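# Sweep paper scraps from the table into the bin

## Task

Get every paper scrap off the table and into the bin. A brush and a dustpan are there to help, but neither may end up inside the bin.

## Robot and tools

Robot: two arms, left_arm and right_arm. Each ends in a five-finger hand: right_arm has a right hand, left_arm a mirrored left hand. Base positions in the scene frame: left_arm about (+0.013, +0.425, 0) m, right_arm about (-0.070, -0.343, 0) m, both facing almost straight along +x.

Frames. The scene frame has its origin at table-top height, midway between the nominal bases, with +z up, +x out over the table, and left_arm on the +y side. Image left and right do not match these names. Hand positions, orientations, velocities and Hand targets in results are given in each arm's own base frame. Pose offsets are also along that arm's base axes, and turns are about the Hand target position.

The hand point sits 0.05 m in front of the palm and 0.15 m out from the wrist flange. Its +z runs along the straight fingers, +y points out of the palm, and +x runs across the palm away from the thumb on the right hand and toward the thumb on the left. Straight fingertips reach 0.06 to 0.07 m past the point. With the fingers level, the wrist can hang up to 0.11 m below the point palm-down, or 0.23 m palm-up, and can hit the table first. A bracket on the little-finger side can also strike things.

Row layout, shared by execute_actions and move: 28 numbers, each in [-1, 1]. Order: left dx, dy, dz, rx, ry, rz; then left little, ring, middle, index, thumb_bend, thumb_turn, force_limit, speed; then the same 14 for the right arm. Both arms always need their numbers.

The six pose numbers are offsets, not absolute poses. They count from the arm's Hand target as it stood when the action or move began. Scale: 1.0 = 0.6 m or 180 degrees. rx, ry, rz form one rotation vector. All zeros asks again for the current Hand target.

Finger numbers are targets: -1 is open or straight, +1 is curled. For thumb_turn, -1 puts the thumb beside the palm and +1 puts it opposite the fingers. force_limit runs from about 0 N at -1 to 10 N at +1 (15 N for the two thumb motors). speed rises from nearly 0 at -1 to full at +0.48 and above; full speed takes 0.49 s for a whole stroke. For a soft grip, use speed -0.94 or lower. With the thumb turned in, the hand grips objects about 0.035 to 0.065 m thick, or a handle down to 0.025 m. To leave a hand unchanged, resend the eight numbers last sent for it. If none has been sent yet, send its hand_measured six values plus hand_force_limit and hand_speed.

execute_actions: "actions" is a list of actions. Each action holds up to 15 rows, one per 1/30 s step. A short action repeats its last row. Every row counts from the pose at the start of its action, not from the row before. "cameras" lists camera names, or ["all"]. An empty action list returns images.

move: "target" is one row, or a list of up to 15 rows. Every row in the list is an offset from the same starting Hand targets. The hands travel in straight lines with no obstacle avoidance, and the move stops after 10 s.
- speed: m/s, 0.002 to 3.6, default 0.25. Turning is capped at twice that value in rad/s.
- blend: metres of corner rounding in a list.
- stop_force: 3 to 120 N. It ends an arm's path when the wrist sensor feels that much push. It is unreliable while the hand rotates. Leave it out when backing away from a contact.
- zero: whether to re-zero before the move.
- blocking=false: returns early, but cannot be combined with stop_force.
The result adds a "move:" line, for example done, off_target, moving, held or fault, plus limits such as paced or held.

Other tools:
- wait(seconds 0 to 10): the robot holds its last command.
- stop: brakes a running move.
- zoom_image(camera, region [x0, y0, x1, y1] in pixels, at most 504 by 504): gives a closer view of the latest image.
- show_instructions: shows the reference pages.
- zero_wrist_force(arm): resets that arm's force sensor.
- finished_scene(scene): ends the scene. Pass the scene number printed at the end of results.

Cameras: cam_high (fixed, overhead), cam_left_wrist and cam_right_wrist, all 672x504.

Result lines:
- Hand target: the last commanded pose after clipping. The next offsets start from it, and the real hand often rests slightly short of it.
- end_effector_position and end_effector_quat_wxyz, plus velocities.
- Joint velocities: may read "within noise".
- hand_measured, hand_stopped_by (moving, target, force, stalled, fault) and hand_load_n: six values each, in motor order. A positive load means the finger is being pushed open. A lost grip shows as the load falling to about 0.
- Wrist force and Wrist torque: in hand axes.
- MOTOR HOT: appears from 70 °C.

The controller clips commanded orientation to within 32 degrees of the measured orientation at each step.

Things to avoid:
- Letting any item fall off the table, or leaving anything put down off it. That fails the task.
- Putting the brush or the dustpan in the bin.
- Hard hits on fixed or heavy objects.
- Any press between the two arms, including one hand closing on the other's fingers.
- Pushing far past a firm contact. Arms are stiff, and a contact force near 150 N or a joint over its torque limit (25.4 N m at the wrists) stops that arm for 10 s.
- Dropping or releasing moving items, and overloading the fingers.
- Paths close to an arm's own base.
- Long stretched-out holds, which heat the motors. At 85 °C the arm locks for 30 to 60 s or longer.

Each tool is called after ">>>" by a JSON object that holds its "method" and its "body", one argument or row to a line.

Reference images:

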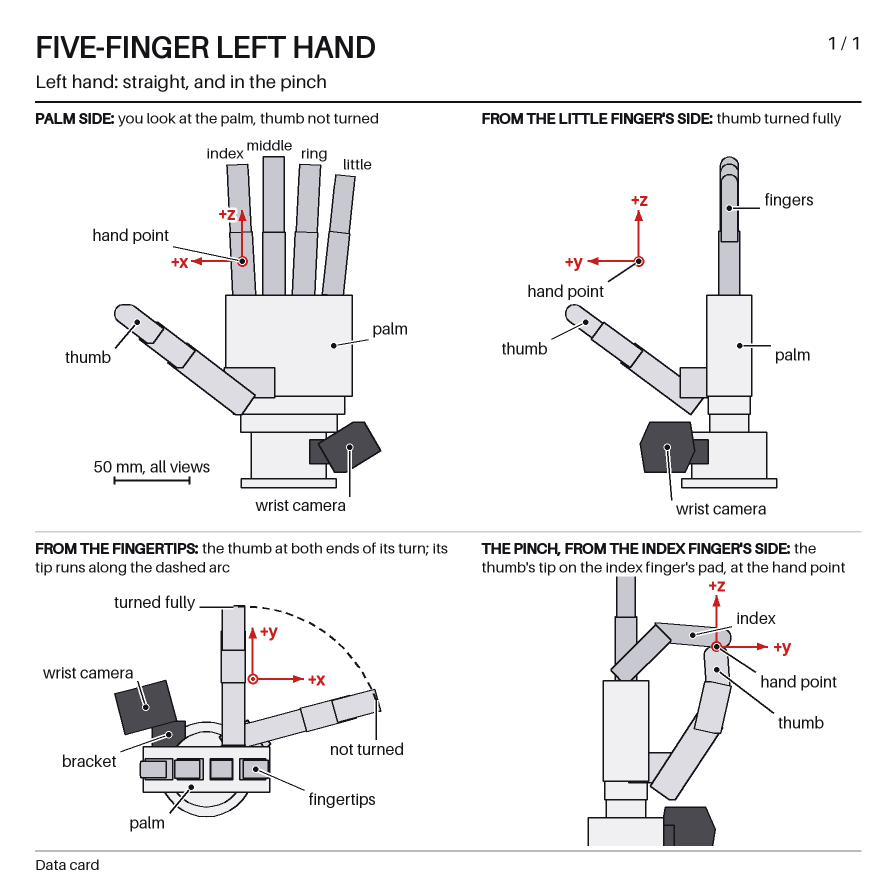

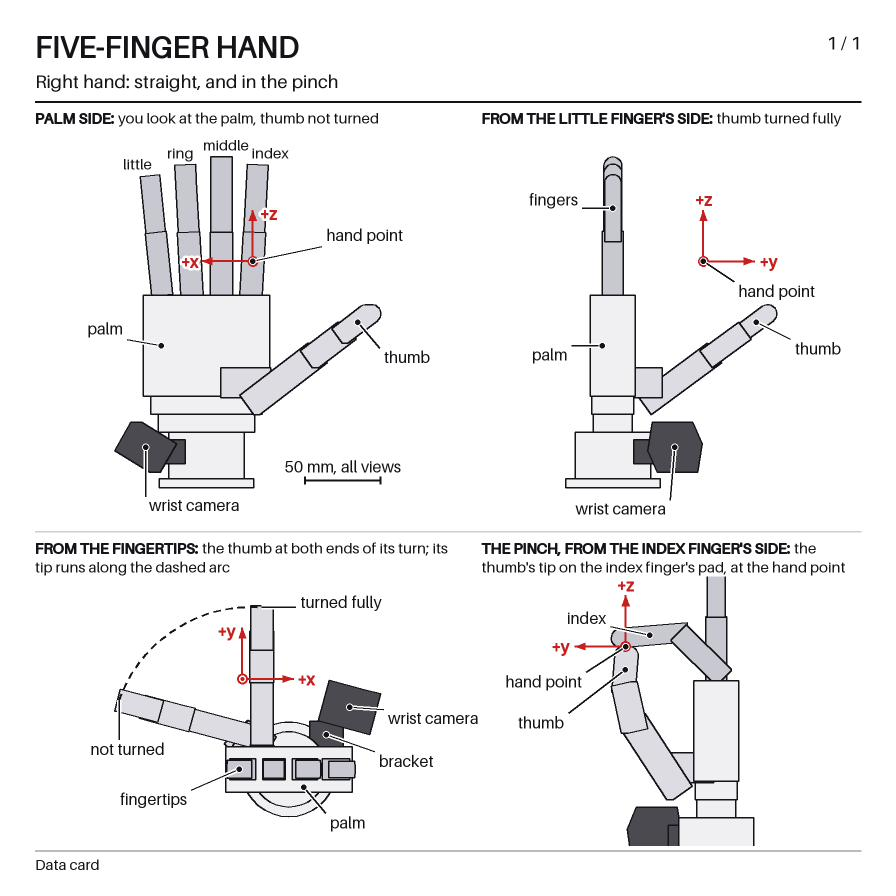

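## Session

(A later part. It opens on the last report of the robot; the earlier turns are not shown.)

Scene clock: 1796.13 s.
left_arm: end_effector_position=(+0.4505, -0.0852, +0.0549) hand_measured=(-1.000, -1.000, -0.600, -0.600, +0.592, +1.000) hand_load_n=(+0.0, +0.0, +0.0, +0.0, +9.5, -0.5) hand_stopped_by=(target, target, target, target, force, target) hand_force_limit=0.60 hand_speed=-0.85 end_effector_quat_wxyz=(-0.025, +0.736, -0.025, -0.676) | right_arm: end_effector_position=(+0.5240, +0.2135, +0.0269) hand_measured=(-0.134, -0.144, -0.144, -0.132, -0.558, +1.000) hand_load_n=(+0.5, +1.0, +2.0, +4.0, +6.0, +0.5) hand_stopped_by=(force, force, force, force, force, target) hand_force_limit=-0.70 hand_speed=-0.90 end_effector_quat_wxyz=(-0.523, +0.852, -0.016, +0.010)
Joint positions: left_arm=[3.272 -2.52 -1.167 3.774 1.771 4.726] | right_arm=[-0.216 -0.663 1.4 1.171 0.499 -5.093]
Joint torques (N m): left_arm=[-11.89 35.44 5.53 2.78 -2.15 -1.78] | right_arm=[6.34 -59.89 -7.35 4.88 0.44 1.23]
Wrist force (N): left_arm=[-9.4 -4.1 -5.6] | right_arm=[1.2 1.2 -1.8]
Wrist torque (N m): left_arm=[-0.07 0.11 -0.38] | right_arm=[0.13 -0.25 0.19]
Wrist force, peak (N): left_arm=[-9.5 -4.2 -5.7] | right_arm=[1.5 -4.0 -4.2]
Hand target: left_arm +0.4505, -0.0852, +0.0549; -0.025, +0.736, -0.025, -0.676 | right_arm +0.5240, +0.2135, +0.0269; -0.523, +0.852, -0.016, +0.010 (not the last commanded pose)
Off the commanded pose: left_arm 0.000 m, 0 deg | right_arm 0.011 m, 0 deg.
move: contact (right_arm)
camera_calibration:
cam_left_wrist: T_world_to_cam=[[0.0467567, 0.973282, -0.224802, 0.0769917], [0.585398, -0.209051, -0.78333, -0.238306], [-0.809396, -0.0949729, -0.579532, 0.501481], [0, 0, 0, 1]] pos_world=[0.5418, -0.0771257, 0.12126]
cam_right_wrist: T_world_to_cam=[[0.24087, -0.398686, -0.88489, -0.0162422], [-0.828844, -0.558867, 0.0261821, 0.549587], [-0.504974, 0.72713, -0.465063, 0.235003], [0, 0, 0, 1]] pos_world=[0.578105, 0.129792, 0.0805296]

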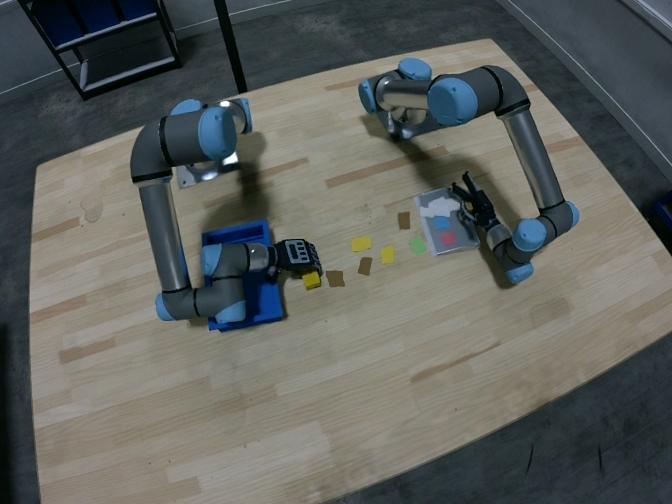

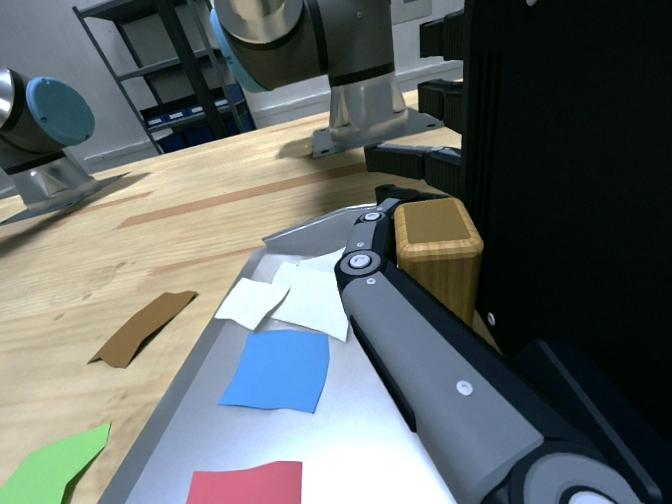

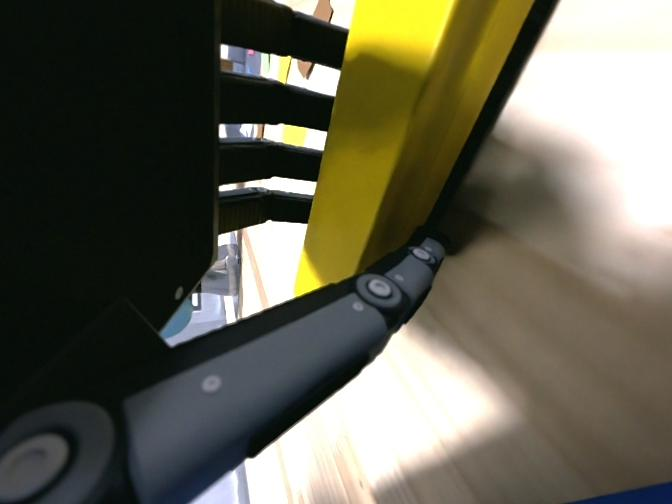

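>>> {"method": "move", "body": {
  "target": [
    [0,0,0,0,0,0,-1,-1,-0.6,-0.6,0.95,1,0.6,-0.85,0.0167,0.03,0,0,0,0,0.1,0.1,0.2,0.2,0.2,1,-0.7,-0.9],
    [0,0,0,0,0,0,-1,-1,-0.6,-0.6,0.95,1,0.6,-0.85,0.0167,0.4,0,0,0,0,0.1,0.1,0.2,0.2,0.2,1,-0.7,-0.9]
  ],
  "speed": 0.07,
  "stop_force": 20,
  "cameras": ["all"]
}}

>>> {"method": "zoom_image", "body": {
  "camera": "cam_high",
  "region": [290, 150, 500, 300]
}}

Scene clock: 1831.73 s.
left_arm: end_effector_position=(+0.4505, -0.0852, +0.0549) hand_measured=(-1.000, -1.000, -0.600, -0.600, +0.592, +1.000) hand_load_n=(+0.0, +0.0, +0.0, +0.0, +9.5, -0.5) hand_stopped_by=(target, target, target, target, force, target) hand_force_limit=0.60 hand_speed=-0.85 end_effector_quat_wxyz=(-0.025, +0.736, -0.025, -0.676) | right_arm: end_effector_position=(+0.5340, +0.4535, +0.0269) hand_measured=(-0.134, -0.144, -0.144, -0.132, -0.558, +1.000) hand_load_n=(+0.5, +0.5, +1.5, +4.0, +5.5, +0.0) hand_stopped_by=(force, force, force, force, force, target) hand_force_limit=-0.70 hand_speed=-0.90 end_effector_quat_wxyz=(-0.523, +0.852, -0.016, +0.010)
Joint positions: left_arm=[3.272 -2.52 -1.167 3.774 1.771 4.726] | right_arm=[0.212 -0.643 1.12 0.64 0.527 -4.199]
Joint torques (N m): left_arm=[-11.59 34.93 5.15 2.9 -1.48 -1.31] | right_arm=[10.58 -37.3 -22.19 -0.75 0.98 2.5]
Wrist force (N): left_arm=[-9.5 -4.1 -5.3] | right_arm=[0.4 -2.9 -8.1]
Wrist torque (N m): left_arm=[-0.09 0.14 -0.38] | right_arm=[-0.13 -0.02 0.03]
Wrist force, peak (N): left_arm=[-9.8 -4.1 -5.5] | right_arm=[0.6 -2.9 -8.2]
Hand target: left_arm +0.4505, -0.0852, +0.0549; -0.025, +0.736, -0.025, -0.676 | right_arm +0.5340, +0.4535, +0.0269; -0.523, +0.852, -0.016, +0.010
Off the commanded pose: left_arm 0.000 m, 0 deg | right_arm 0.000 m, 0 deg.
move: done
camera_calibration:
cam_left_wrist: T_world_to_cam=[[0.0467567, 0.973282, -0.224802, 0.0769917], [0.585398, -0.209051, -0.78333, -0.238306], [-0.809396, -0.0949729, -0.579532, 0.501481], [0, 0, 0, 1]] pos_world=[0.5418, -0.0771257, 0.12126]
cam_right_wrist: T_world_to_cam=[[0.24087, -0.398686, -0.88489, 0.0770338], [-0.828844, -0.558867, 0.0261821, 0.692004], [-0.504974, 0.72713, -0.465063, 0.065542], [0, 0, 0, 1]] pos_world=[0.588105, 0.369792, 0.0805296]

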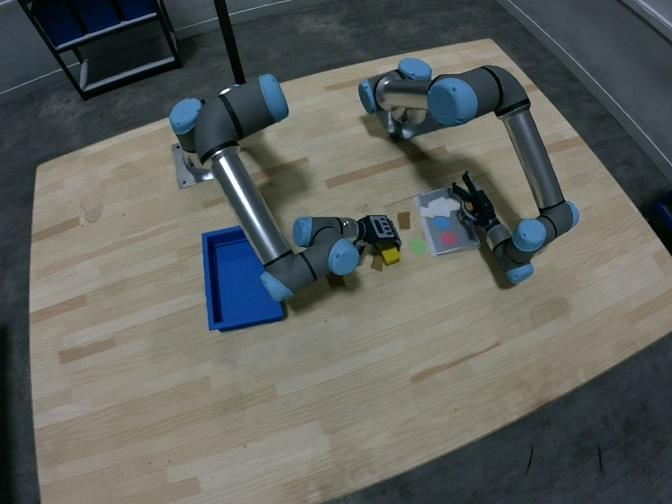

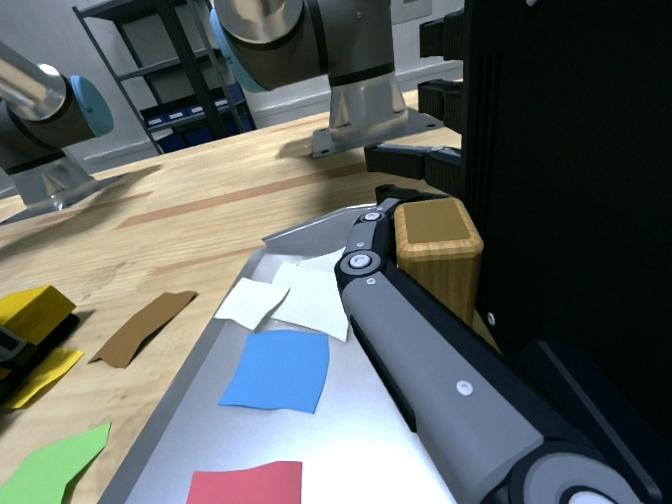

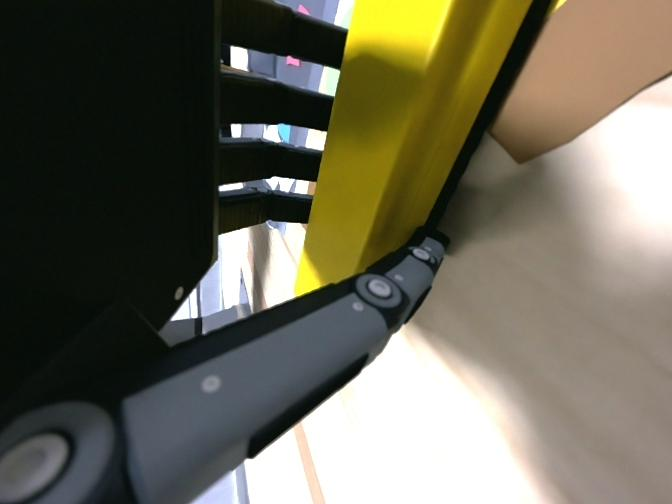

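Scaled by 2.400.

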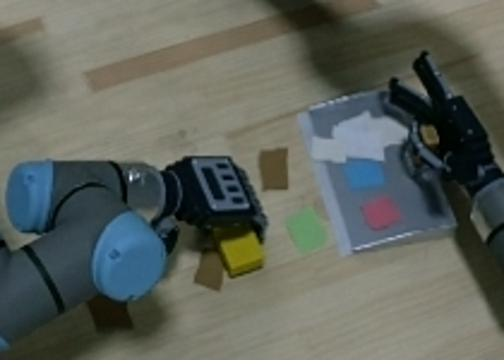

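>>> {"method": "zoom_image", "body": {
  "camera": "cam_left_wrist",
  "region": [0, 250, 200, 450]
}}

>>> {"method": "zoom_image", "body": {
  "camera": "cam_right_wrist",
  "region": [380, 0, 672, 292]
}}

Scaled by 2.520.

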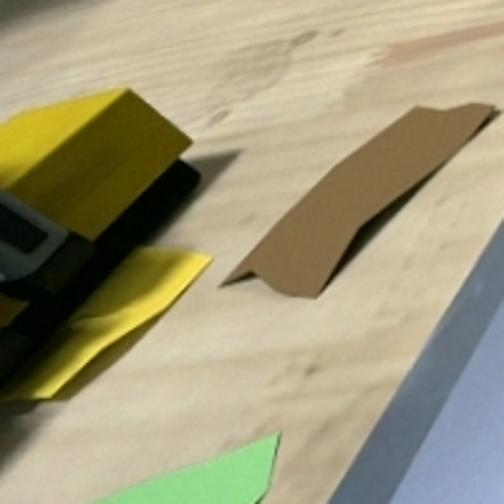

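Scaled by 1.726.

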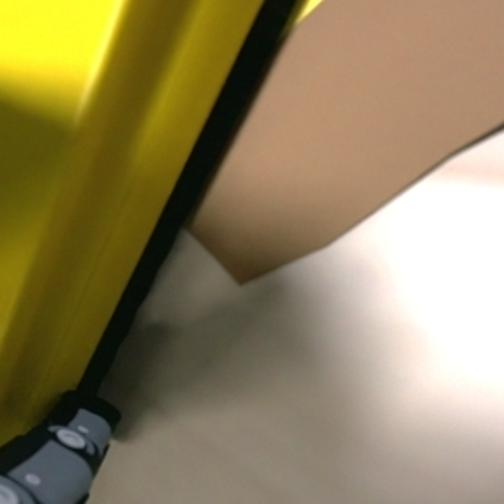

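>>> {"method": "move", "body": {
  "target": [
    [0,0,0,0,0,0,-1,-1,-0.6,-0.6,0.95,1,0.6,-0.85,0,0,0.08,0,0,0,0.1,0.1,0.2,0.2,0.2,1,-0.7,-0.9],
    [0,0,0,0,0,0,-1,-1,-0.6,-0.6,0.95,1,0.6,-0.85,-0.3767,-0.1417,0.08,0,0,0,0.1,0.1,0.2,0.2,0.2,1,-0.7,-0.9],
    [0,0,0,0,0,0,-1,-1,-0.6,-0.6,0.95,1,0.6,-0.85,-0.3767,-0.1417,0.005,0,0,0,0.1,0.1,0.2,0.2,0.2,1,-0.7,-0.9]
  ],
  "speed": 0.15,
  "blend": [0.01,0.01,0]
}}

>>> {"method": "move", "body": {
  "target": [0,0,0,0,0,0,-1,-1,-0.6,-0.6,0.95,1,0.6,-0.85,0,0,-0.03,0,0,0,0.1,0.1,0.2,0.2,0.2,1,-0.7,-0.9],
  "speed": 0.01,
  "stop_force": 3,
  "cameras": ["all"]
}}

>>> {"method": "zoom_image", "body": {
  "camera": "cam_high",
  "region": [290, 150, 500, 300]
}}

Scene clock: 1888.63 s.
left_arm: end_effector_position=(+0.4505, -0.0852, +0.0549) hand_measured=(-1.000, -1.000, -0.600, -0.600, +0.592, +1.000) hand_load_n=(+0.0, +0.0, +0.0, +0.0, +9.5, -0.5) hand_stopped_by=(target, target, target, target, force, target) hand_force_limit=0.60 hand_speed=-0.85 end_effector_quat_wxyz=(-0.025, +0.736, -0.025, -0.676) | right_arm: end_effector_position=(+0.3080, +0.3684, +0.0300) hand_measured=(-0.134, -0.144, -0.144, -0.132, -0.558, +1.000) hand_load_n=(+0.5, +0.5, +1.5, +4.0, +6.5, +0.5) hand_stopped_by=(force, force, force, force, force, target) hand_force_limit=-0.70 hand_speed=-0.90 end_effector_quat_wxyz=(-0.523, +0.852, -0.016, +0.010)
Joint positions: left_arm=[3.272 -2.52 -1.167 3.774 1.771 4.726] | right_arm=[0.112 -1.069 1.982 0.372 0.49 -4.391]
Joint torques (N m): left_arm=[-11.07 35.07 5.25 2.79 -1.07 -1.42] | right_arm=[0.02 -22.31 -2.14 -0.11 -3.18 2.66]
Wrist force (N): left_arm=[-9.4 -4.1 -5.5] | right_arm=[1.4 2.9 -0.9]
Wrist torque (N m): left_arm=[-0.07 0.12 -0.38] | right_arm=[0.24 -0.29 0.17]
Wrist force, peak (N): left_arm=[-9.6 -4.4 -5.7] | right_arm=[0.5 -3.1 -8.4]
Hand target: left_arm +0.4505, -0.0852, +0.0549; -0.025, +0.736, -0.025, -0.676 | right_arm +0.3080, +0.3685, +0.0299; -0.523, +0.852, -0.016, +0.010
Off the commanded pose: left_arm 0.000 m, 0 deg | right_arm 0.000 m, 0 deg.
move: done

Scene clock: 1890.20 s.
left_arm: end_effector_position=(+0.4505, -0.0852, +0.0549) hand_measured=(-1.000, -1.000, -0.600, -0.600, +0.592, +1.000) hand_load_n=(+0.0, +0.0, +0.0, +0.0, +9.5, -0.5) hand_stopped_by=(target, target, target, target, force, target) hand_force_limit=0.60 hand_speed=-0.85 end_effector_quat_wxyz=(-0.025, +0.736, -0.025, -0.676) | right_arm: end_effector_position=(+0.3080, +0.3685, +0.0265) hand_measured=(-0.134, -0.144, -0.144, -0.132, -0.558, +1.000) hand_load_n=(+0.5, +1.0, +1.5, +4.0, +6.0, +0.0) hand_stopped_by=(force, force, force, force, force, target) hand_force_limit=-0.70 hand_speed=-0.90 end_effector_quat_wxyz=(-0.523, +0.852, -0.016, +0.010)
Joint positions: left_arm=[3.272 -2.52 -1.167 3.774 1.771 4.726] | right_arm=[0.112 -1.062 1.983 0.364 0.49 -4.391]
Joint torques (N m): left_arm=[-11.41 35.55 4.92 2.66 -0.92 -1.06] | right_arm=[3.42 -43.09 -16.28 4.64 0.44 2.29]
Wrist force (N): left_arm=[-9.1 -4.2 -5.4] | right_arm=[2.3 1.2 -1.5]
Wrist torque (N m): left_arm=[-0.09 0.08 -0.36] | right_arm=[0.18 -0.29 0.15]
Wrist force, peak (N): left_arm=[-9.6 -4.1 -5.5] | right_arm=[3.2 -3.8 -4.4]
Hand target: left_arm +0.4505, -0.0852, +0.0549; -0.025, +0.736, -0.025, -0.676 | right_arm +0.3080, +0.3685, +0.0265; -0.523, +0.852, -0.016, +0.010 (not the last commanded pose)
Off the commanded pose: left_arm 0.000 m, 0 deg | right_arm 0.015 m, 0 deg.
move: contact (right_arm)
camera_calibration:
cam_left_wrist: T_world_to_cam=[[0.0467567, 0.973282, -0.224802, 0.0769917], [0.585398, -0.209051, -0.78333, -0.238306], [-0.809396, -0.0949729, -0.579532, 0.501481], [0, 0, 0, 1]] pos_world=[0.5418, -0.0771257, 0.12126]
cam_right_wrist: T_world_to_cam=[[0.240797, -0.398735, -0.884888, 0.09718], [-0.828865, -0.558831, 0.0262604, 0.457185], [-0.504974, 0.72713, -0.465063, 0.0129914], [0, 0, 0, 1]] pos_world=[0.362105, 0.284792, 0.0800294]

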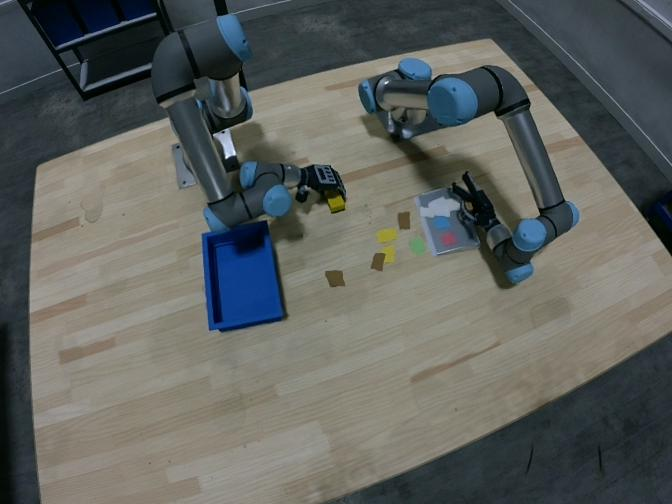

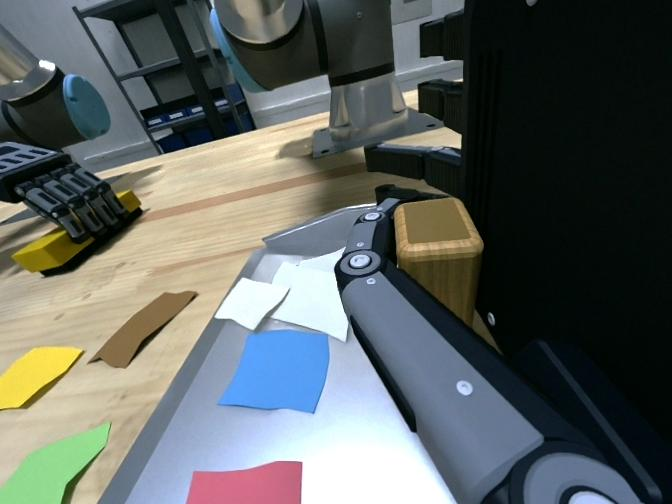

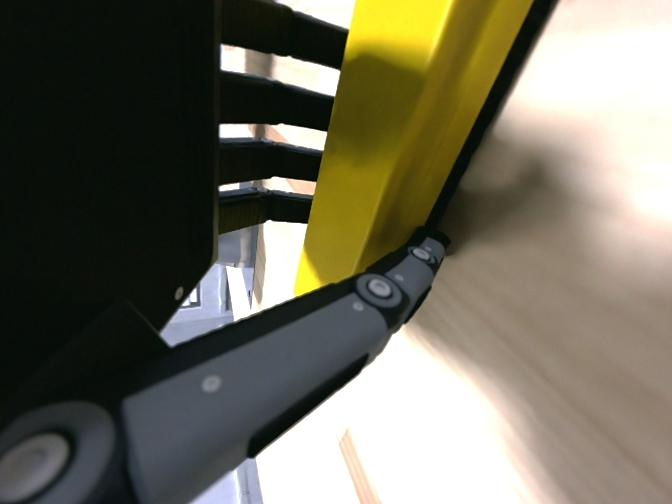

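Scaled by 2.400.

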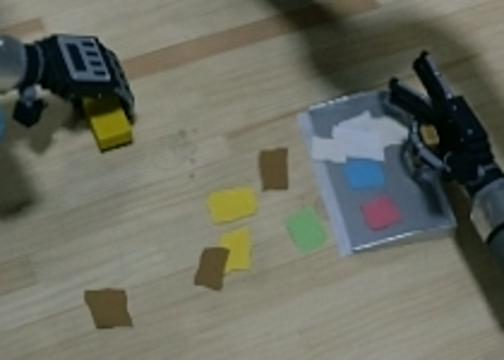

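>>> {"method": "zoom_image", "body": {
  "camera": "cam_left_wrist",
  "region": [0, 140, 170, 290]
}}

Scaled by 2.965.

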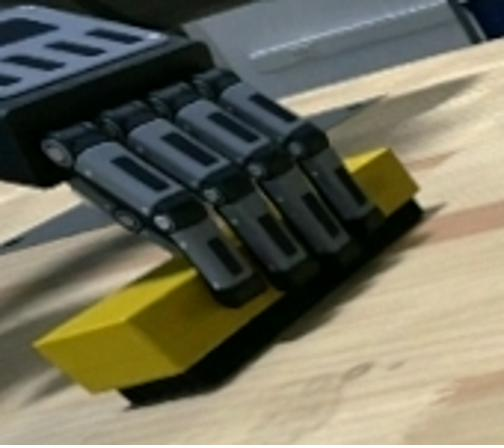

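>>> {"method": "move", "body": {
  "target": [0,0,0,0,0,0,-1,-1,-0.6,-0.6,0.95,1,0.6,-0.85,0,0,0,0,0,0,-0.5,-0.5,-0.5,-0.5,-0.85,1,-0.4,-0.6]
}}

>>> {"method": "move", "body": {
  "target": [0,0,0,0,0,0,-1,-1,-0.6,-0.6,0.95,1,0.6,-0.85,0,0,0.01,0,0,0,-0.5,-0.5,-0.5,-0.5,-0.85,1,-0.4,-0.6],
  "speed": 0.02,
  "cameras": ["cam_right_wrist","cam_left_wrist"]
}}

>>> {"method": "zoom_image", "body": {
  "camera": "cam_left_wrist",
  "region": [0, 140, 170, 290]
}}

Scene clock: 1910.60 s.
left_arm: end_effector_position=(+0.4505, -0.0852, +0.0549) hand_measured=(-1.000, -1.000, -0.600, -0.600, +0.592, +1.000) hand_load_n=(+0.0, -0.5, +0.0, +0.0, +9.5, -0.5) hand_stopped_by=(target, target, target, target, force, target) hand_force_limit=0.60 hand_speed=-0.85 end_effector_quat_wxyz=(-0.025, +0.736, -0.025, -0.676) | right_arm: end_effector_position=(+0.3080, +0.3685, +0.0265) hand_measured=(-0.500, -0.500, -0.500, -0.500, -0.848, +1.000) hand_load_n=(+0.0, +0.0, +0.0, +0.0, -2.5, +0.0) hand_stopped_by=(target, target, target, target, target, target) hand_force_limit=-0.40 hand_speed=-0.60 end_effector_quat_wxyz=(-0.523, +0.852, -0.016, +0.010)
Joint positions: left_arm=[3.272 -2.52 -1.167 3.774 1.771 4.726] | right_arm=[0.112 -1.062 1.983 0.364 0.49 -4.391]
Joint torques (N m): left_arm=[-12.13 35.05 5.83 2.59 -0.63 -1.19] | right_arm=[3.71 -43.52 -15.93 3.97 -1.42 2.34]
Wrist force (N): left_arm=[-9.3 -4.0 -5.3] | right_arm=[1.3 -1.2 -0.9]
Wrist torque (N m): left_arm=[-0.08 0.11 -0.37] | right_arm=[0.09 -0.28 0.09]
Wrist force, peak (N): left_arm=[-9.5 -4.2 -5.7] | right_arm=[2.7 1.3 -1.4]
Hand target: left_arm +0.4505, -0.0852, +0.0549; -0.025, +0.736, -0.025, -0.676 | right_arm +0.3080, +0.3685, +0.0265; -0.523, +0.852, -0.016, +0.010
Off the commanded pose: left_arm 0.000 m, 0 deg | right_arm 0.000 m, 0 deg.
move: done

Scene clock: 1911.40 s.
left_arm: end_effector_position=(+0.4505, -0.0852, +0.0549) hand_measured=(-1.000, -1.000, -0.600, -0.600, +0.592, +1.000) hand_load_n=(-0.5, +0.0, +0.0, +0.0, +9.5, -0.5) hand_stopped_by=(target, target, target, target, force, target) hand_force_limit=0.60 hand_speed=-0.85 end_effector_quat_wxyz=(-0.025, +0.736, -0.025, -0.676) | right_arm: end_effector_position=(+0.3080, +0.3685, +0.0324) hand_measured=(-0.500, -0.500, -0.500, -0.500, -0.848, +1.000) hand_load_n=(+0.0, -0.5, +0.0, +0.0, +0.0, +0.5) hand_stopped_by=(target, target, target, target, target, target) hand_force_limit=-0.40 hand_speed=-0.60 end_effector_quat_wxyz=(-0.523, +0.852, -0.016, +0.010)
Joint positions: left_arm=[3.272 -2.52 -1.167 3.774 1.771 4.726] | right_arm=[0.112 -1.074 1.981 0.378 0.49 -4.391]
Joint torques (N m): left_arm=[-11.6 33.97 4.91 2.87 -0.58 -1.25] | right_arm=[4.14 -43.5 -18.03 4.51 -2.49 1.6]
Wrist force (N): left_arm=[-9.5 -4.2 -5.1] | right_arm=[1.5 1.9 -1.2]
Wrist torque (N m): left_arm=[-0.12 0.15 -0.38] | right_arm=[0.19 -0.29 0.15]
Wrist force, peak (N): left_arm=[-9.7 -4.1 -5.4] | right_arm=[1.6 2.1 -1.5]
Hand target: left_arm +0.4505, -0.0852, +0.0549; -0.025, +0.736, -0.025, -0.676 | right_arm +0.3080, +0.3685, +0.0325; -0.523, +0.852, -0.016, +0.010
Off the commanded pose: left_arm 0.000 m, 0 deg | right_arm 0.000 m, 0 deg.
move: done
camera_calibration:
cam_left_wrist: T_world_to_cam=[[0.0467567, 0.973282, -0.224802, 0.0769917], [0.585398, -0.209051, -0.78333, -0.238306], [-0.809396, -0.0949729, -0.579532, 0.501481], [0, 0, 0, 1]] pos_world=[0.5418, -0.0771257, 0.12126]
cam_right_wrist: T_world_to_cam=[[0.240753, -0.398671, -0.884929, 0.102402], [-0.828864, -0.558833, 0.0262613, 0.45703], [-0.504998, 0.727164, -0.464985, 0.015727], [0, 0, 0, 1]] pos_world=[0.362105, 0.284792, 0.0859292]
Images, in order (width x height): cam_left_wrist 672x504, cam_right_wrist 672x504.

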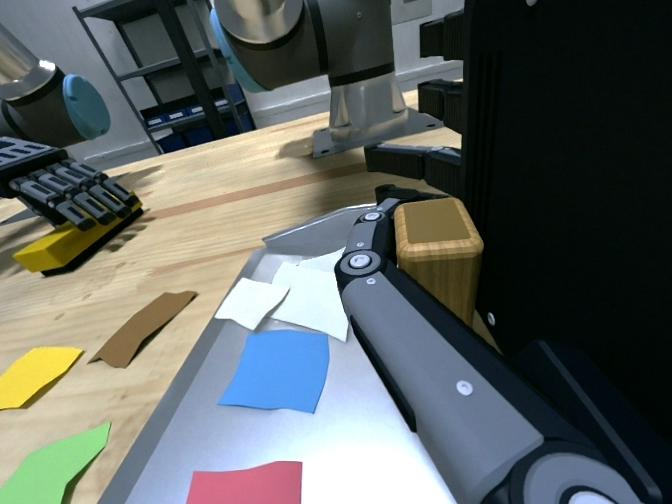

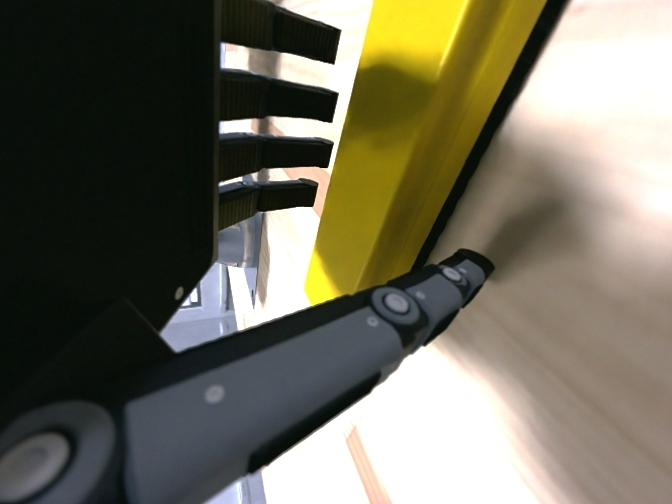

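Scaled by 2.965.

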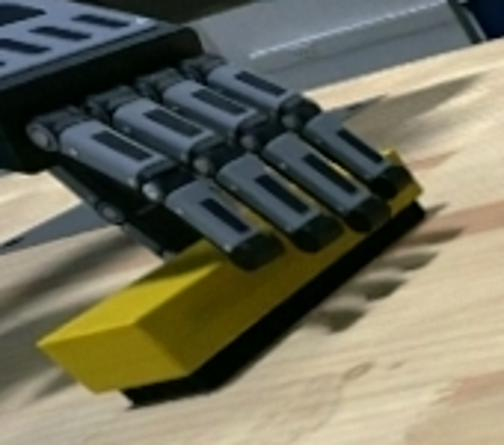

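>>> {"method": "move", "body": {
  "target": [0,0,0,0,0,0,-1,-1,-0.6,-0.6,0.95,1,0.6,-0.85,0,0,0,0,0,0,0.3,0.3,0.3,0.3,0.3,1,-0.4,-0.88]
}}

>>> {"method": "move", "body": {
  "target": [0,0,0,0,0,0,-1,-1,-0.6,-0.6,0.95,1,0.6,-0.85,0,0,0,0,0,0,0.3,0.3,0.3,0.3,0.35,1,0.2,-0.88],
  "cameras": ["cam_right_wrist","cam_left_wrist"]
}}

Scene clock: 1952.87 s.
left_arm: end_effector_position=(+0.4505, -0.0852, +0.0549) hand_measured=(-1.000, -1.000, -0.600, -0.600, +0.592, +1.000) hand_load_n=(+0.0, +0.0, +0.0, +0.0, +9.5, -0.5) hand_stopped_by=(target, target, target, target, force, target) hand_force_limit=0.60 hand_speed=-0.85 end_effector_quat_wxyz=(-0.025, +0.736, -0.025, -0.676) | right_arm: end_effector_position=(+0.3080, +0.3685, +0.0325) hand_measured=(-0.056, -0.078, -0.090, -0.078, -0.640, +1.000) hand_load_n=(+3.5, +3.0, +1.0, +3.5, +6.5, +1.5) hand_stopped_by=(force, force, force, force, force, target) hand_force_limit=-0.40 hand_speed=-0.88 end_effector_quat_wxyz=(-0.524, +0.852, -0.016, +0.010)
Joint positions: left_arm=[3.272 -2.52 -1.167 3.774 1.771 4.726] | right_arm=[0.112 -1.074 1.981 0.378 0.49 -4.391]
Joint torques (N m): left_arm=[-11.48 34.47 5.37 2.62 -0.09 -1.02] | right_arm=[-3.91 -39.06 -14.04 3.97 1.16 -2.42]
Wrist force (N): left_arm=[-9.3 -3.9 -5.2] | right_arm=[3.0 -6.1 -2.8]
Wrist torque (N m): left_arm=[-0.06 0.12 -0.37] | right_arm=[-0.10 -0.39 -0.06]
Wrist force, peak (N): left_arm=[-9.7 -4.3 -5.4] | right_arm=[2.8 -6.9 -1.1]
Hand target: left_arm +0.4505, -0.0852, +0.0549; -0.025, +0.736, -0.025, -0.676 | right_arm +0.3080, +0.3685, +0.0325; -0.523, +0.852, -0.016, +0.010
Off the commanded pose: left_arm 0.000 m, 0 deg | right_arm 0.000 m, 0 deg.
move: done

Scene clock: 1953.37 s.
left_arm: end_effector_position=(+0.4505, -0.0852, +0.0549) hand_measured=(-1.000, -1.000, -0.600, -0.600, +0.592, +1.000) hand_load_n=(+0.0, +0.0, +0.0, +0.0, +9.5, -0.5) hand_stopped_by=(target, target, target, target, force, target) hand_force_limit=0.60 hand_speed=-0.85 end_effector_quat_wxyz=(-0.025, +0.736, -0.025, -0.676) | right_arm: end_effector_position=(+0.3080, +0.3685, +0.0325) hand_measured=(-0.056, -0.078, -0.090, -0.078, -0.636, +1.000) hand_load_n=(+4.0, +3.0, +1.0, +4.5, +8.5, +1.5) hand_stopped_by=(force, force, force, force, force, target) hand_force_limit=0.20 hand_speed=-0.88 end_effector_quat_wxyz=(-0.523, +0.852, -0.016, +0.010)
Joint positions: left_arm=[3.272 -2.52 -1.167 3.774 1.771 4.726] | right_arm=[0.112 -1.074 1.981 0.378 0.49 -4.391]
Joint torques (N m): left_arm=[-11.23 34.36 5.13 2.44 -0.05 -1.04] | right_arm=[-6.1 -35.18 -10.55 3.79 1.52 -2.26]
Wrist force (N): left_arm=[-9.3 -4.0 -5.1] | right_arm=[2.4 -5.0 -2.7]
Wrist torque (N m): left_arm=[-0.08 0.11 -0.38] | right_arm=[-0.09 -0.32 -0.07]
Wrist force, peak (N): left_arm=[-9.7 -4.3 -5.5] | right_arm=[3.0 -6.1 -2.6]
Hand target: left_arm +0.4505, -0.0852, +0.0549; -0.025, +0.736, -0.025, -0.676 | right_arm +0.3080, +0.3685, +0.0325; -0.523, +0.852, -0.016, +0.010
Off the commanded pose: left_arm 0.000 m, 0 deg | right_arm 0.000 m, 0 deg.
move: done
camera_calibration:
cam_left_wrist: T_world_to_cam=[[0.0467567, 0.973282, -0.224802, 0.0769917], [0.585398, -0.209051, -0.78333, -0.238306], [-0.809396, -0.0949729, -0.579532, 0.501481], [0, 0, 0, 1]] pos_world=[0.5418, -0.0771257, 0.12126]
cam_right_wrist: T_world_to_cam=[[0.24087, -0.398686, -0.88489, 0.102538], [-0.828844, -0.558867, 0.0261821, 0.457034], [-0.504974, 0.72713, -0.465063, 0.0158283], [0, 0, 0, 1]] pos_world=[0.362105, 0.284792, 0.0861296]
Images, in order (width x height): cam_left_wrist 672x504, cam_right_wrist 672x504.

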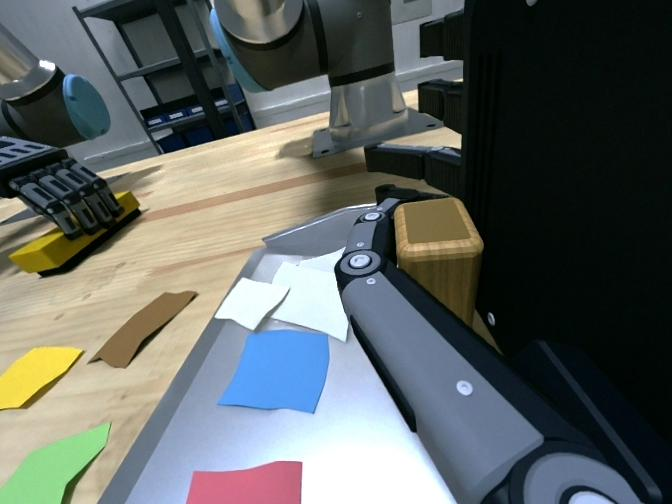

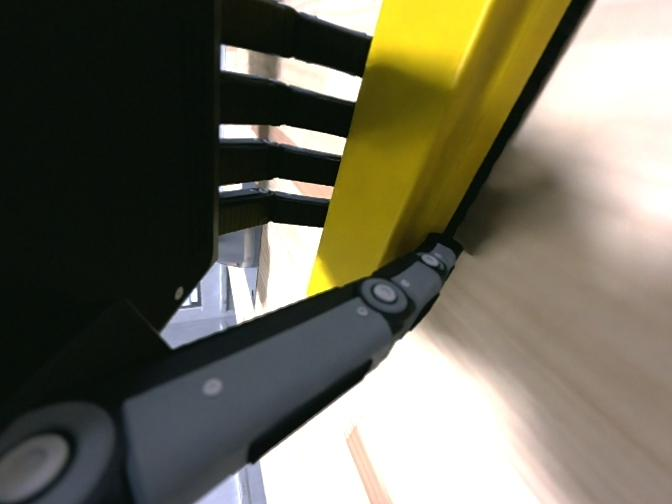

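>>> {"method": "move", "body": {
  "target": [
    [0,0,0,0,0,0,-1,-1,-0.6,-0.6,0.95,1,0.6,-0.85,0,0,0.08,0,0,0,0.3,0.3,0.3,0.3,0.35,1,0.2,-0.88],
    [0,0,0,0,0,0,-1,-1,-0.6,-0.6,0.95,1,0.6,-0.85,0.38,-0.2558,0.08,0,0,0,0.3,0.3,0.3,0.3,0.35,1,0.2,-0.88],
    [0,0,0,0,0,0,-1,-1,-0.6,-0.6,0.95,1,0.6,-0.85,0.38,-0.2558,0.006,0,0,0,0.3,0.3,0.3,0.3,0.35,1,0.2,-0.88]
  ],
  "speed": 0.15,
  "blend": [0.01,0.01,0]
}}

>>> {"method": "move", "body": {
  "target": [0,0,0,0,0,0,-1,-1,-0.6,-0.6,0.95,1,0.6,-0.85,0,0,-0.03,0,0,0,0.3,0.3,0.3,0.3,0.35,1,0.2,-0.88],
  "speed": 0.01,
  "stop_force": 8
}}

>>> {"method": "move", "body": {
  "target": [0,0,0,0,0,0,-1,-1,-0.6,-0.6,0.95,1,0.6,-0.85,0,0.15,0.0008,0,0,0,0.3,0.3,0.3,0.3,0.35,1,0.2,-0.88],
  "speed": 0.06,
  "stop_force": 20,
  "cameras": ["all"]
}}

>>> {"method": "zoom_image", "body": {
  "camera": "cam_high",
  "region": [290, 150, 500, 300]
}}

Scene clock: 1983.67 s.
left_arm: end_effector_position=(+0.4505, -0.0852, +0.0549) hand_measured=(-1.000, -1.000, -0.600, -0.600, +0.592, +1.000) hand_load_n=(+0.0, +0.0, +0.0, +0.0, +9.5, -0.5) hand_stopped_by=(target, target, target, target, force, target) hand_force_limit=0.60 hand_speed=-0.85 end_effector_quat_wxyz=(-0.025, +0.736, -0.025, -0.676) | right_arm: end_effector_position=(+0.5360, +0.2149, +0.0362) hand_measured=(-0.056, -0.078, -0.090, -0.078, -0.636, +1.000) hand_load_n=(+2.0, +2.0, +1.0, +4.5, +9.0, +2.5) hand_stopped_by=(force, force, force, force, force, target) hand_force_limit=0.20 hand_speed=-0.88 end_effector_quat_wxyz=(-0.523, +0.852, -0.016, +0.010)
Joint positions: left_arm=[3.272 -2.52 -1.167 3.774 1.771 4.726] | right_arm=[-0.208 -0.657 1.351 1.201 0.497 -5.078]
Joint torques (N m): left_arm=[-11.76 34.16 5.38 2.71 0.26 -0.95] | right_arm=[5.39 -37.43 -19.69 0.33 -1.14 -2.16]
Wrist force (N): left_arm=[-9.2 -4.0 -5.6] | right_arm=[1.4 1.9 -0.8]
Wrist torque (N m): left_arm=[-0.04 0.08 -0.37] | right_arm=[0.06 -0.27 0.32]
Wrist force, peak (N): left_arm=[-9.6 -4.2 -5.6] | right_arm=[2.9 -5.0 -3.2]
Hand target: left_arm +0.4505, -0.0852, +0.0549; -0.025, +0.736, -0.025, -0.676 | right_arm +0.5360, +0.2150, +0.0361; -0.523, +0.852, -0.016, +0.010
Off the commanded pose: left_arm 0.000 m, 0 deg | right_arm 0.000 m, 0 deg.
move: done

Scene clock: 1985.20 s.
left_arm: end_effector_position=(+0.4505, -0.0852, +0.0549) hand_measured=(-1.000, -1.000, -0.600, -0.600, +0.592, +1.000) hand_load_n=(+0.0, +0.0, +0.0, +0.0, +9.5, -0.5) hand_stopped_by=(target, target, target, target, force, target) hand_force_limit=0.60 hand_speed=-0.85 end_effector_quat_wxyz=(-0.025, +0.736, -0.025, -0.676) | right_arm: end_effector_position=(+0.5360, +0.2150, +0.0327) hand_measured=(-0.056, -0.078, -0.090, -0.078, -0.636, +1.000) hand_load_n=(+3.0, +2.5, +1.5, +5.0, +8.5, +2.0) hand_stopped_by=(force, force, force, force, force, target) hand_force_limit=0.20 hand_speed=-0.88 end_effector_quat_wxyz=(-0.523, +0.852, -0.016, +0.010)
Joint positions: left_arm=[3.272 -2.52 -1.167 3.774 1.771 4.726] | right_arm=[-0.208 -0.651 1.351 1.196 0.497 -5.078]
Joint torques (N m): left_arm=[-12.18 34.32 5.32 2.67 0.4 -1.01] | right_arm=[6.26 -59.72 -6.25 4.43 1.03 -0.58]
Wrist force (N): left_arm=[-9.5 -4.0 -5.3] | right_arm=[1.1 -2.6 -1.8]
Wrist torque (N m): left_arm=[-0.06 0.13 -0.39] | right_arm=[-0.05 -0.30 0.24]
Wrist force, peak (N): left_arm=[-9.5 -4.2 -5.6] | right_arm=[1.4 -9.9 -5.5]
Hand target: left_arm +0.4505, -0.0852, +0.0549; -0.025, +0.736, -0.025, -0.676 | right_arm +0.5360, +0.2150, +0.0327; -0.523, +0.852, -0.016, +0.010 (not the last commanded pose)
Off the commanded pose: left_arm 0.000 m, 0 deg | right_arm 0.015 m, 0 deg.
move: contact (right_arm)

Scene clock: 1987.83 s.
left_arm: end_effector_position=(+0.4505, -0.0852, +0.0549) hand_measured=(-1.000, -1.000, -0.600, -0.600, +0.592, +1.000) hand_load_n=(+0.5, +0.5, +0.0, +0.0, +9.5, -0.5) hand_stopped_by=(target, target, target, target, force, target) hand_force_limit=0.60 hand_speed=-0.85 end_effector_quat_wxyz=(-0.025, +0.736, -0.025, -0.676) | right_arm: end_effector_position=(+0.5360, +0.3050, +0.0332) hand_measured=(-0.056, -0.078, -0.090, -0.078, -0.636, +1.000) hand_load_n=(+2.0, +2.0, +1.0, +4.5, +9.0, +2.5) hand_stopped_by=(force, force, force, force, force, target) hand_force_limit=0.20 hand_speed=-0.88 end_effector_quat_wxyz=(-0.523, +0.852, -0.016, +0.010)
Joint positions: left_arm=[3.272 -2.52 -1.167 3.774 1.771 4.726] | right_arm=[-0.046 -0.667 1.285 0.969 0.469 -4.731]
Joint torques (N m): left_arm=[-11.36 35.27 5.51 2.67 0.59 -0.97] | right_arm=[9.2 -60.31 -21.46 0.21 0.39 2.43]
Wrist force (N): left_arm=[-9.6 -3.8 -5.4] | right_arm=[1.2 2.2 -1.4]
Wrist torque (N m): left_arm=[-0.04 0.15 -0.40] | right_arm=[0.17 -0.23 0.16]
Wrist force, peak (N): left_arm=[-9.5 -4.2 -5.6] | right_arm=[1.3 -1.7 -6.9]
Hand target: left_arm +0.4505, -0.0852, +0.0549; -0.025, +0.736, -0.025, -0.676 | right_arm +0.5360, +0.3050, +0.0332; -0.523, +0.852, -0.016, +0.010
Off the commanded pose: left_arm 0.000 m, 0 deg | right_arm 0.000 m, 0 deg.
move: done
camera_calibration:
cam_left_wrist: T_world_to_cam=[[0.0467567, 0.973282, -0.224802, 0.0769917], [0.585398, -0.209051, -0.78333, -0.238306], [-0.809396, -0.0949729, -0.579532, 0.501481], [0, 0, 0, 1]] pos_world=[0.5418, -0.0771257, 0.12126]
cam_right_wrist: T_world_to_cam=[[0.240883, -0.398704, -0.884879, 0.0228293], [-0.828886, -0.558806, 0.0261436, 0.610522], [-0.504899, 0.727166, -0.465087, 0.177364], [0, 0, 0, 1]] pos_world=[0.590105, 0.221292, 0.0867297]

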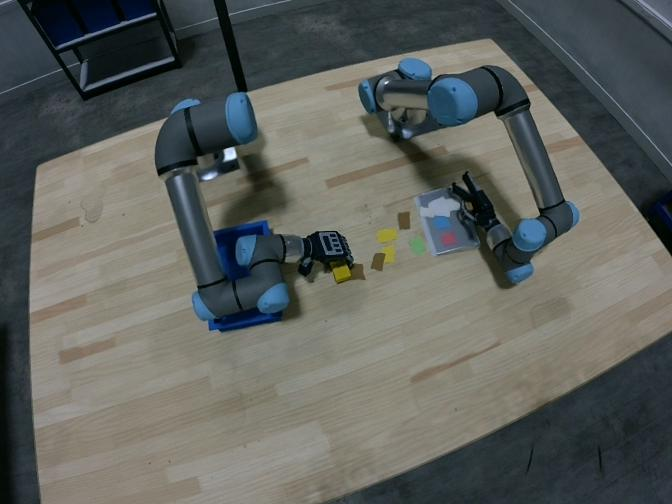

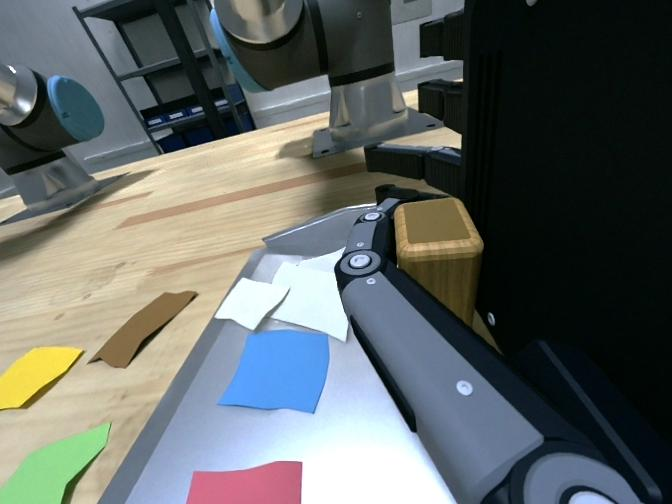

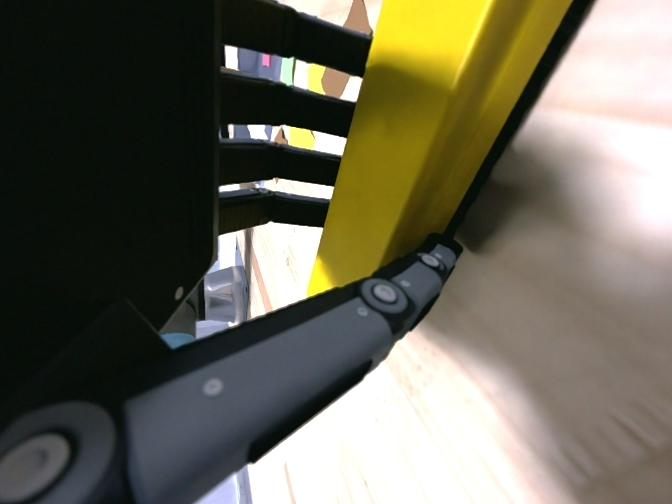

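Scaled by 2.400.

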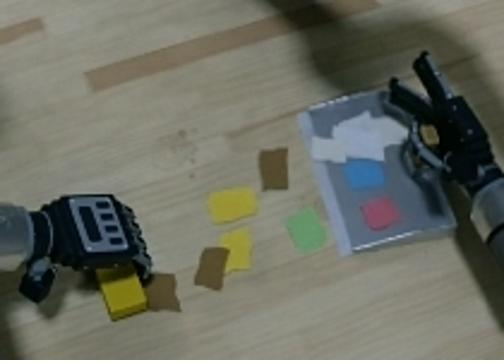

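>>> {"method": "move", "body": {
  "target": [
    [0,0,0,0,0,0,-1,-1,-0.6,-0.6,0.95,1,0.6,-0.85,0,0.02,-0.0013,0,0,0,0.3,0.3,0.3,0.3,0.35,1,0.2,-0.88],
    [0,0,0,0,0,0,-1,-1,-0.6,-0.6,0.95,1,0.6,-0.85,0,0.22,-0.0013,0,0,0,0.3,0.3,0.3,0.3,0.35,1,0.2,-0.88]
  ],
  "speed": 0.06,
  "stop_force": 20,
  "cameras": ["all"]
}}

>>> {"method": "zoom_image", "body": {
  "camera": "cam_high",
  "region": [290, 150, 500, 300]
}}

Scene clock: 2001.97 s.
left_arm: end_effector_position=(+0.4505, -0.0852, +0.0549) hand_measured=(-1.000, -1.000, -0.600, -0.600, +0.592, +1.000) hand_load_n=(+0.0, +0.0, +0.0, +0.0, +9.5, -0.5) hand_stopped_by=(target, target, target, target, force, target) hand_force_limit=0.60 hand_speed=-0.85 end_effector_quat_wxyz=(-0.025, +0.736, -0.025, -0.676) | right_arm: end_effector_position=(+0.5360, +0.4370, +0.0324) hand_measured=(-0.056, -0.078, -0.090, -0.078, -0.636, +1.000) hand_load_n=(+1.0, +1.0, +0.0, +4.5, +9.0, +1.5) hand_stopped_by=(force, force, force, force, force, target) hand_force_limit=0.20 hand_speed=-0.88 end_effector_quat_wxyz=(-0.523, +0.852, -0.016, +0.010)
Joint positions: left_arm=[3.272 -2.52 -1.167 3.774 1.771 4.726] | right_arm=[0.184 -0.652 1.133 0.68 0.515 -4.25]
Joint torques (N m): left_arm=[-12.17 34.15 4.95 2.76 1.21 -0.81] | right_arm=[13.67 -34.49 -19.82 -1.19 1.04 2.34]
Wrist force (N): left_arm=[-9.3 -4.0 -5.4] | right_arm=[0.3 -5.5 -13.3]
Wrist torque (N m): left_arm=[-0.06 0.10 -0.37] | right_arm=[-0.31 0.08 0.04]
Wrist force, peak (N): left_arm=[-9.7 -4.3 -5.5] | right_arm=[0.7 -6.3 -14.6]
Hand target: left_arm +0.4505, -0.0852, +0.0549; -0.025, +0.736, -0.025, -0.676 | right_arm +0.5360, +0.4370, +0.0324; -0.523, +0.852, -0.016, +0.010
Off the commanded pose: left_arm 0.000 m, 0 deg | right_arm 0.000 m, 0 deg.
move: done
camera_calibration:
cam_left_wrist: T_world_to_cam=[[0.0467567, 0.973282, -0.224802, 0.0769917], [0.585398, -0.209051, -0.78333, -0.238306], [-0.809396, -0.0949729, -0.579532, 0.501481], [0, 0, 0, 1]] pos_world=[0.5418, -0.0771257, 0.12126]
cam_right_wrist: T_world_to_cam=[[0.240883, -0.398704, -0.884879, 0.0747503], [-0.828886, -0.558806, 0.0261436, 0.684305], [-0.504899, 0.727166, -0.465087, 0.0810062], [0, 0, 0, 1]] pos_world=[0.590105, 0.353292, 0.0859297]

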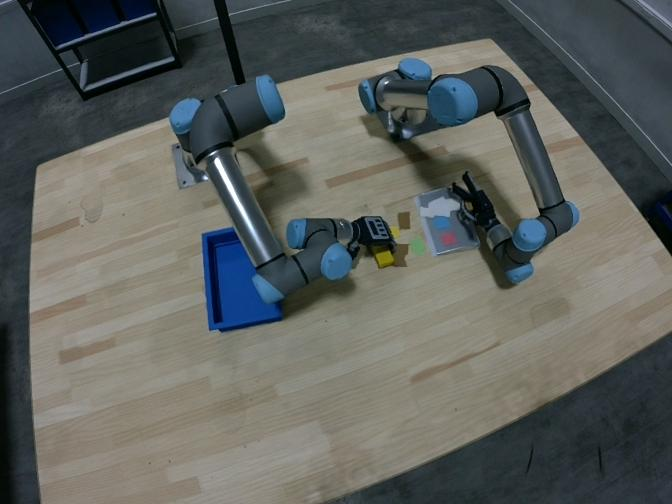

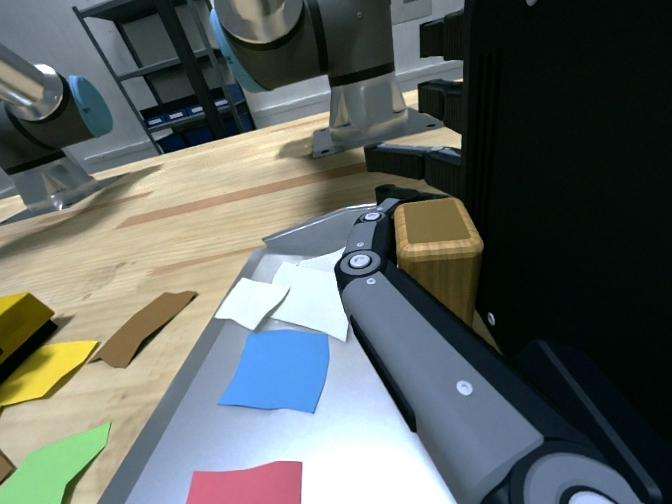

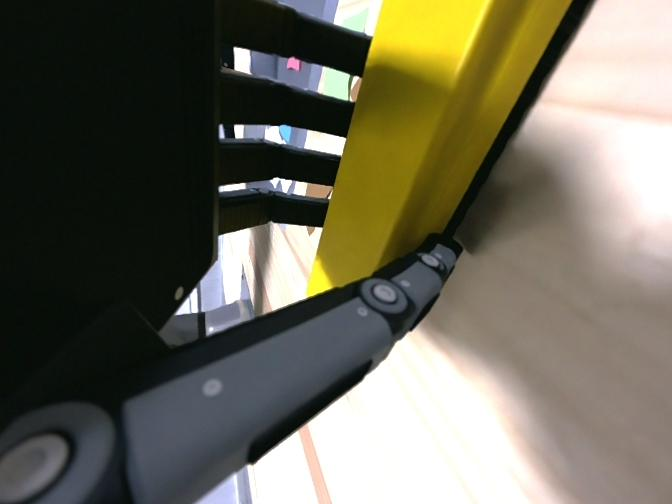

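Scaled by 2.400.

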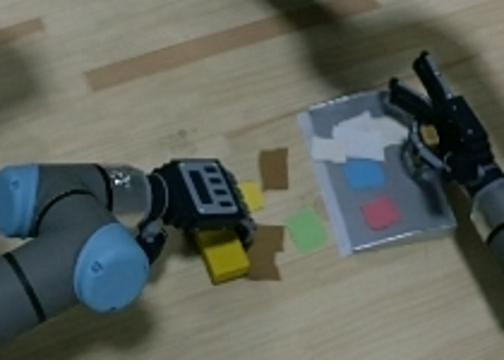

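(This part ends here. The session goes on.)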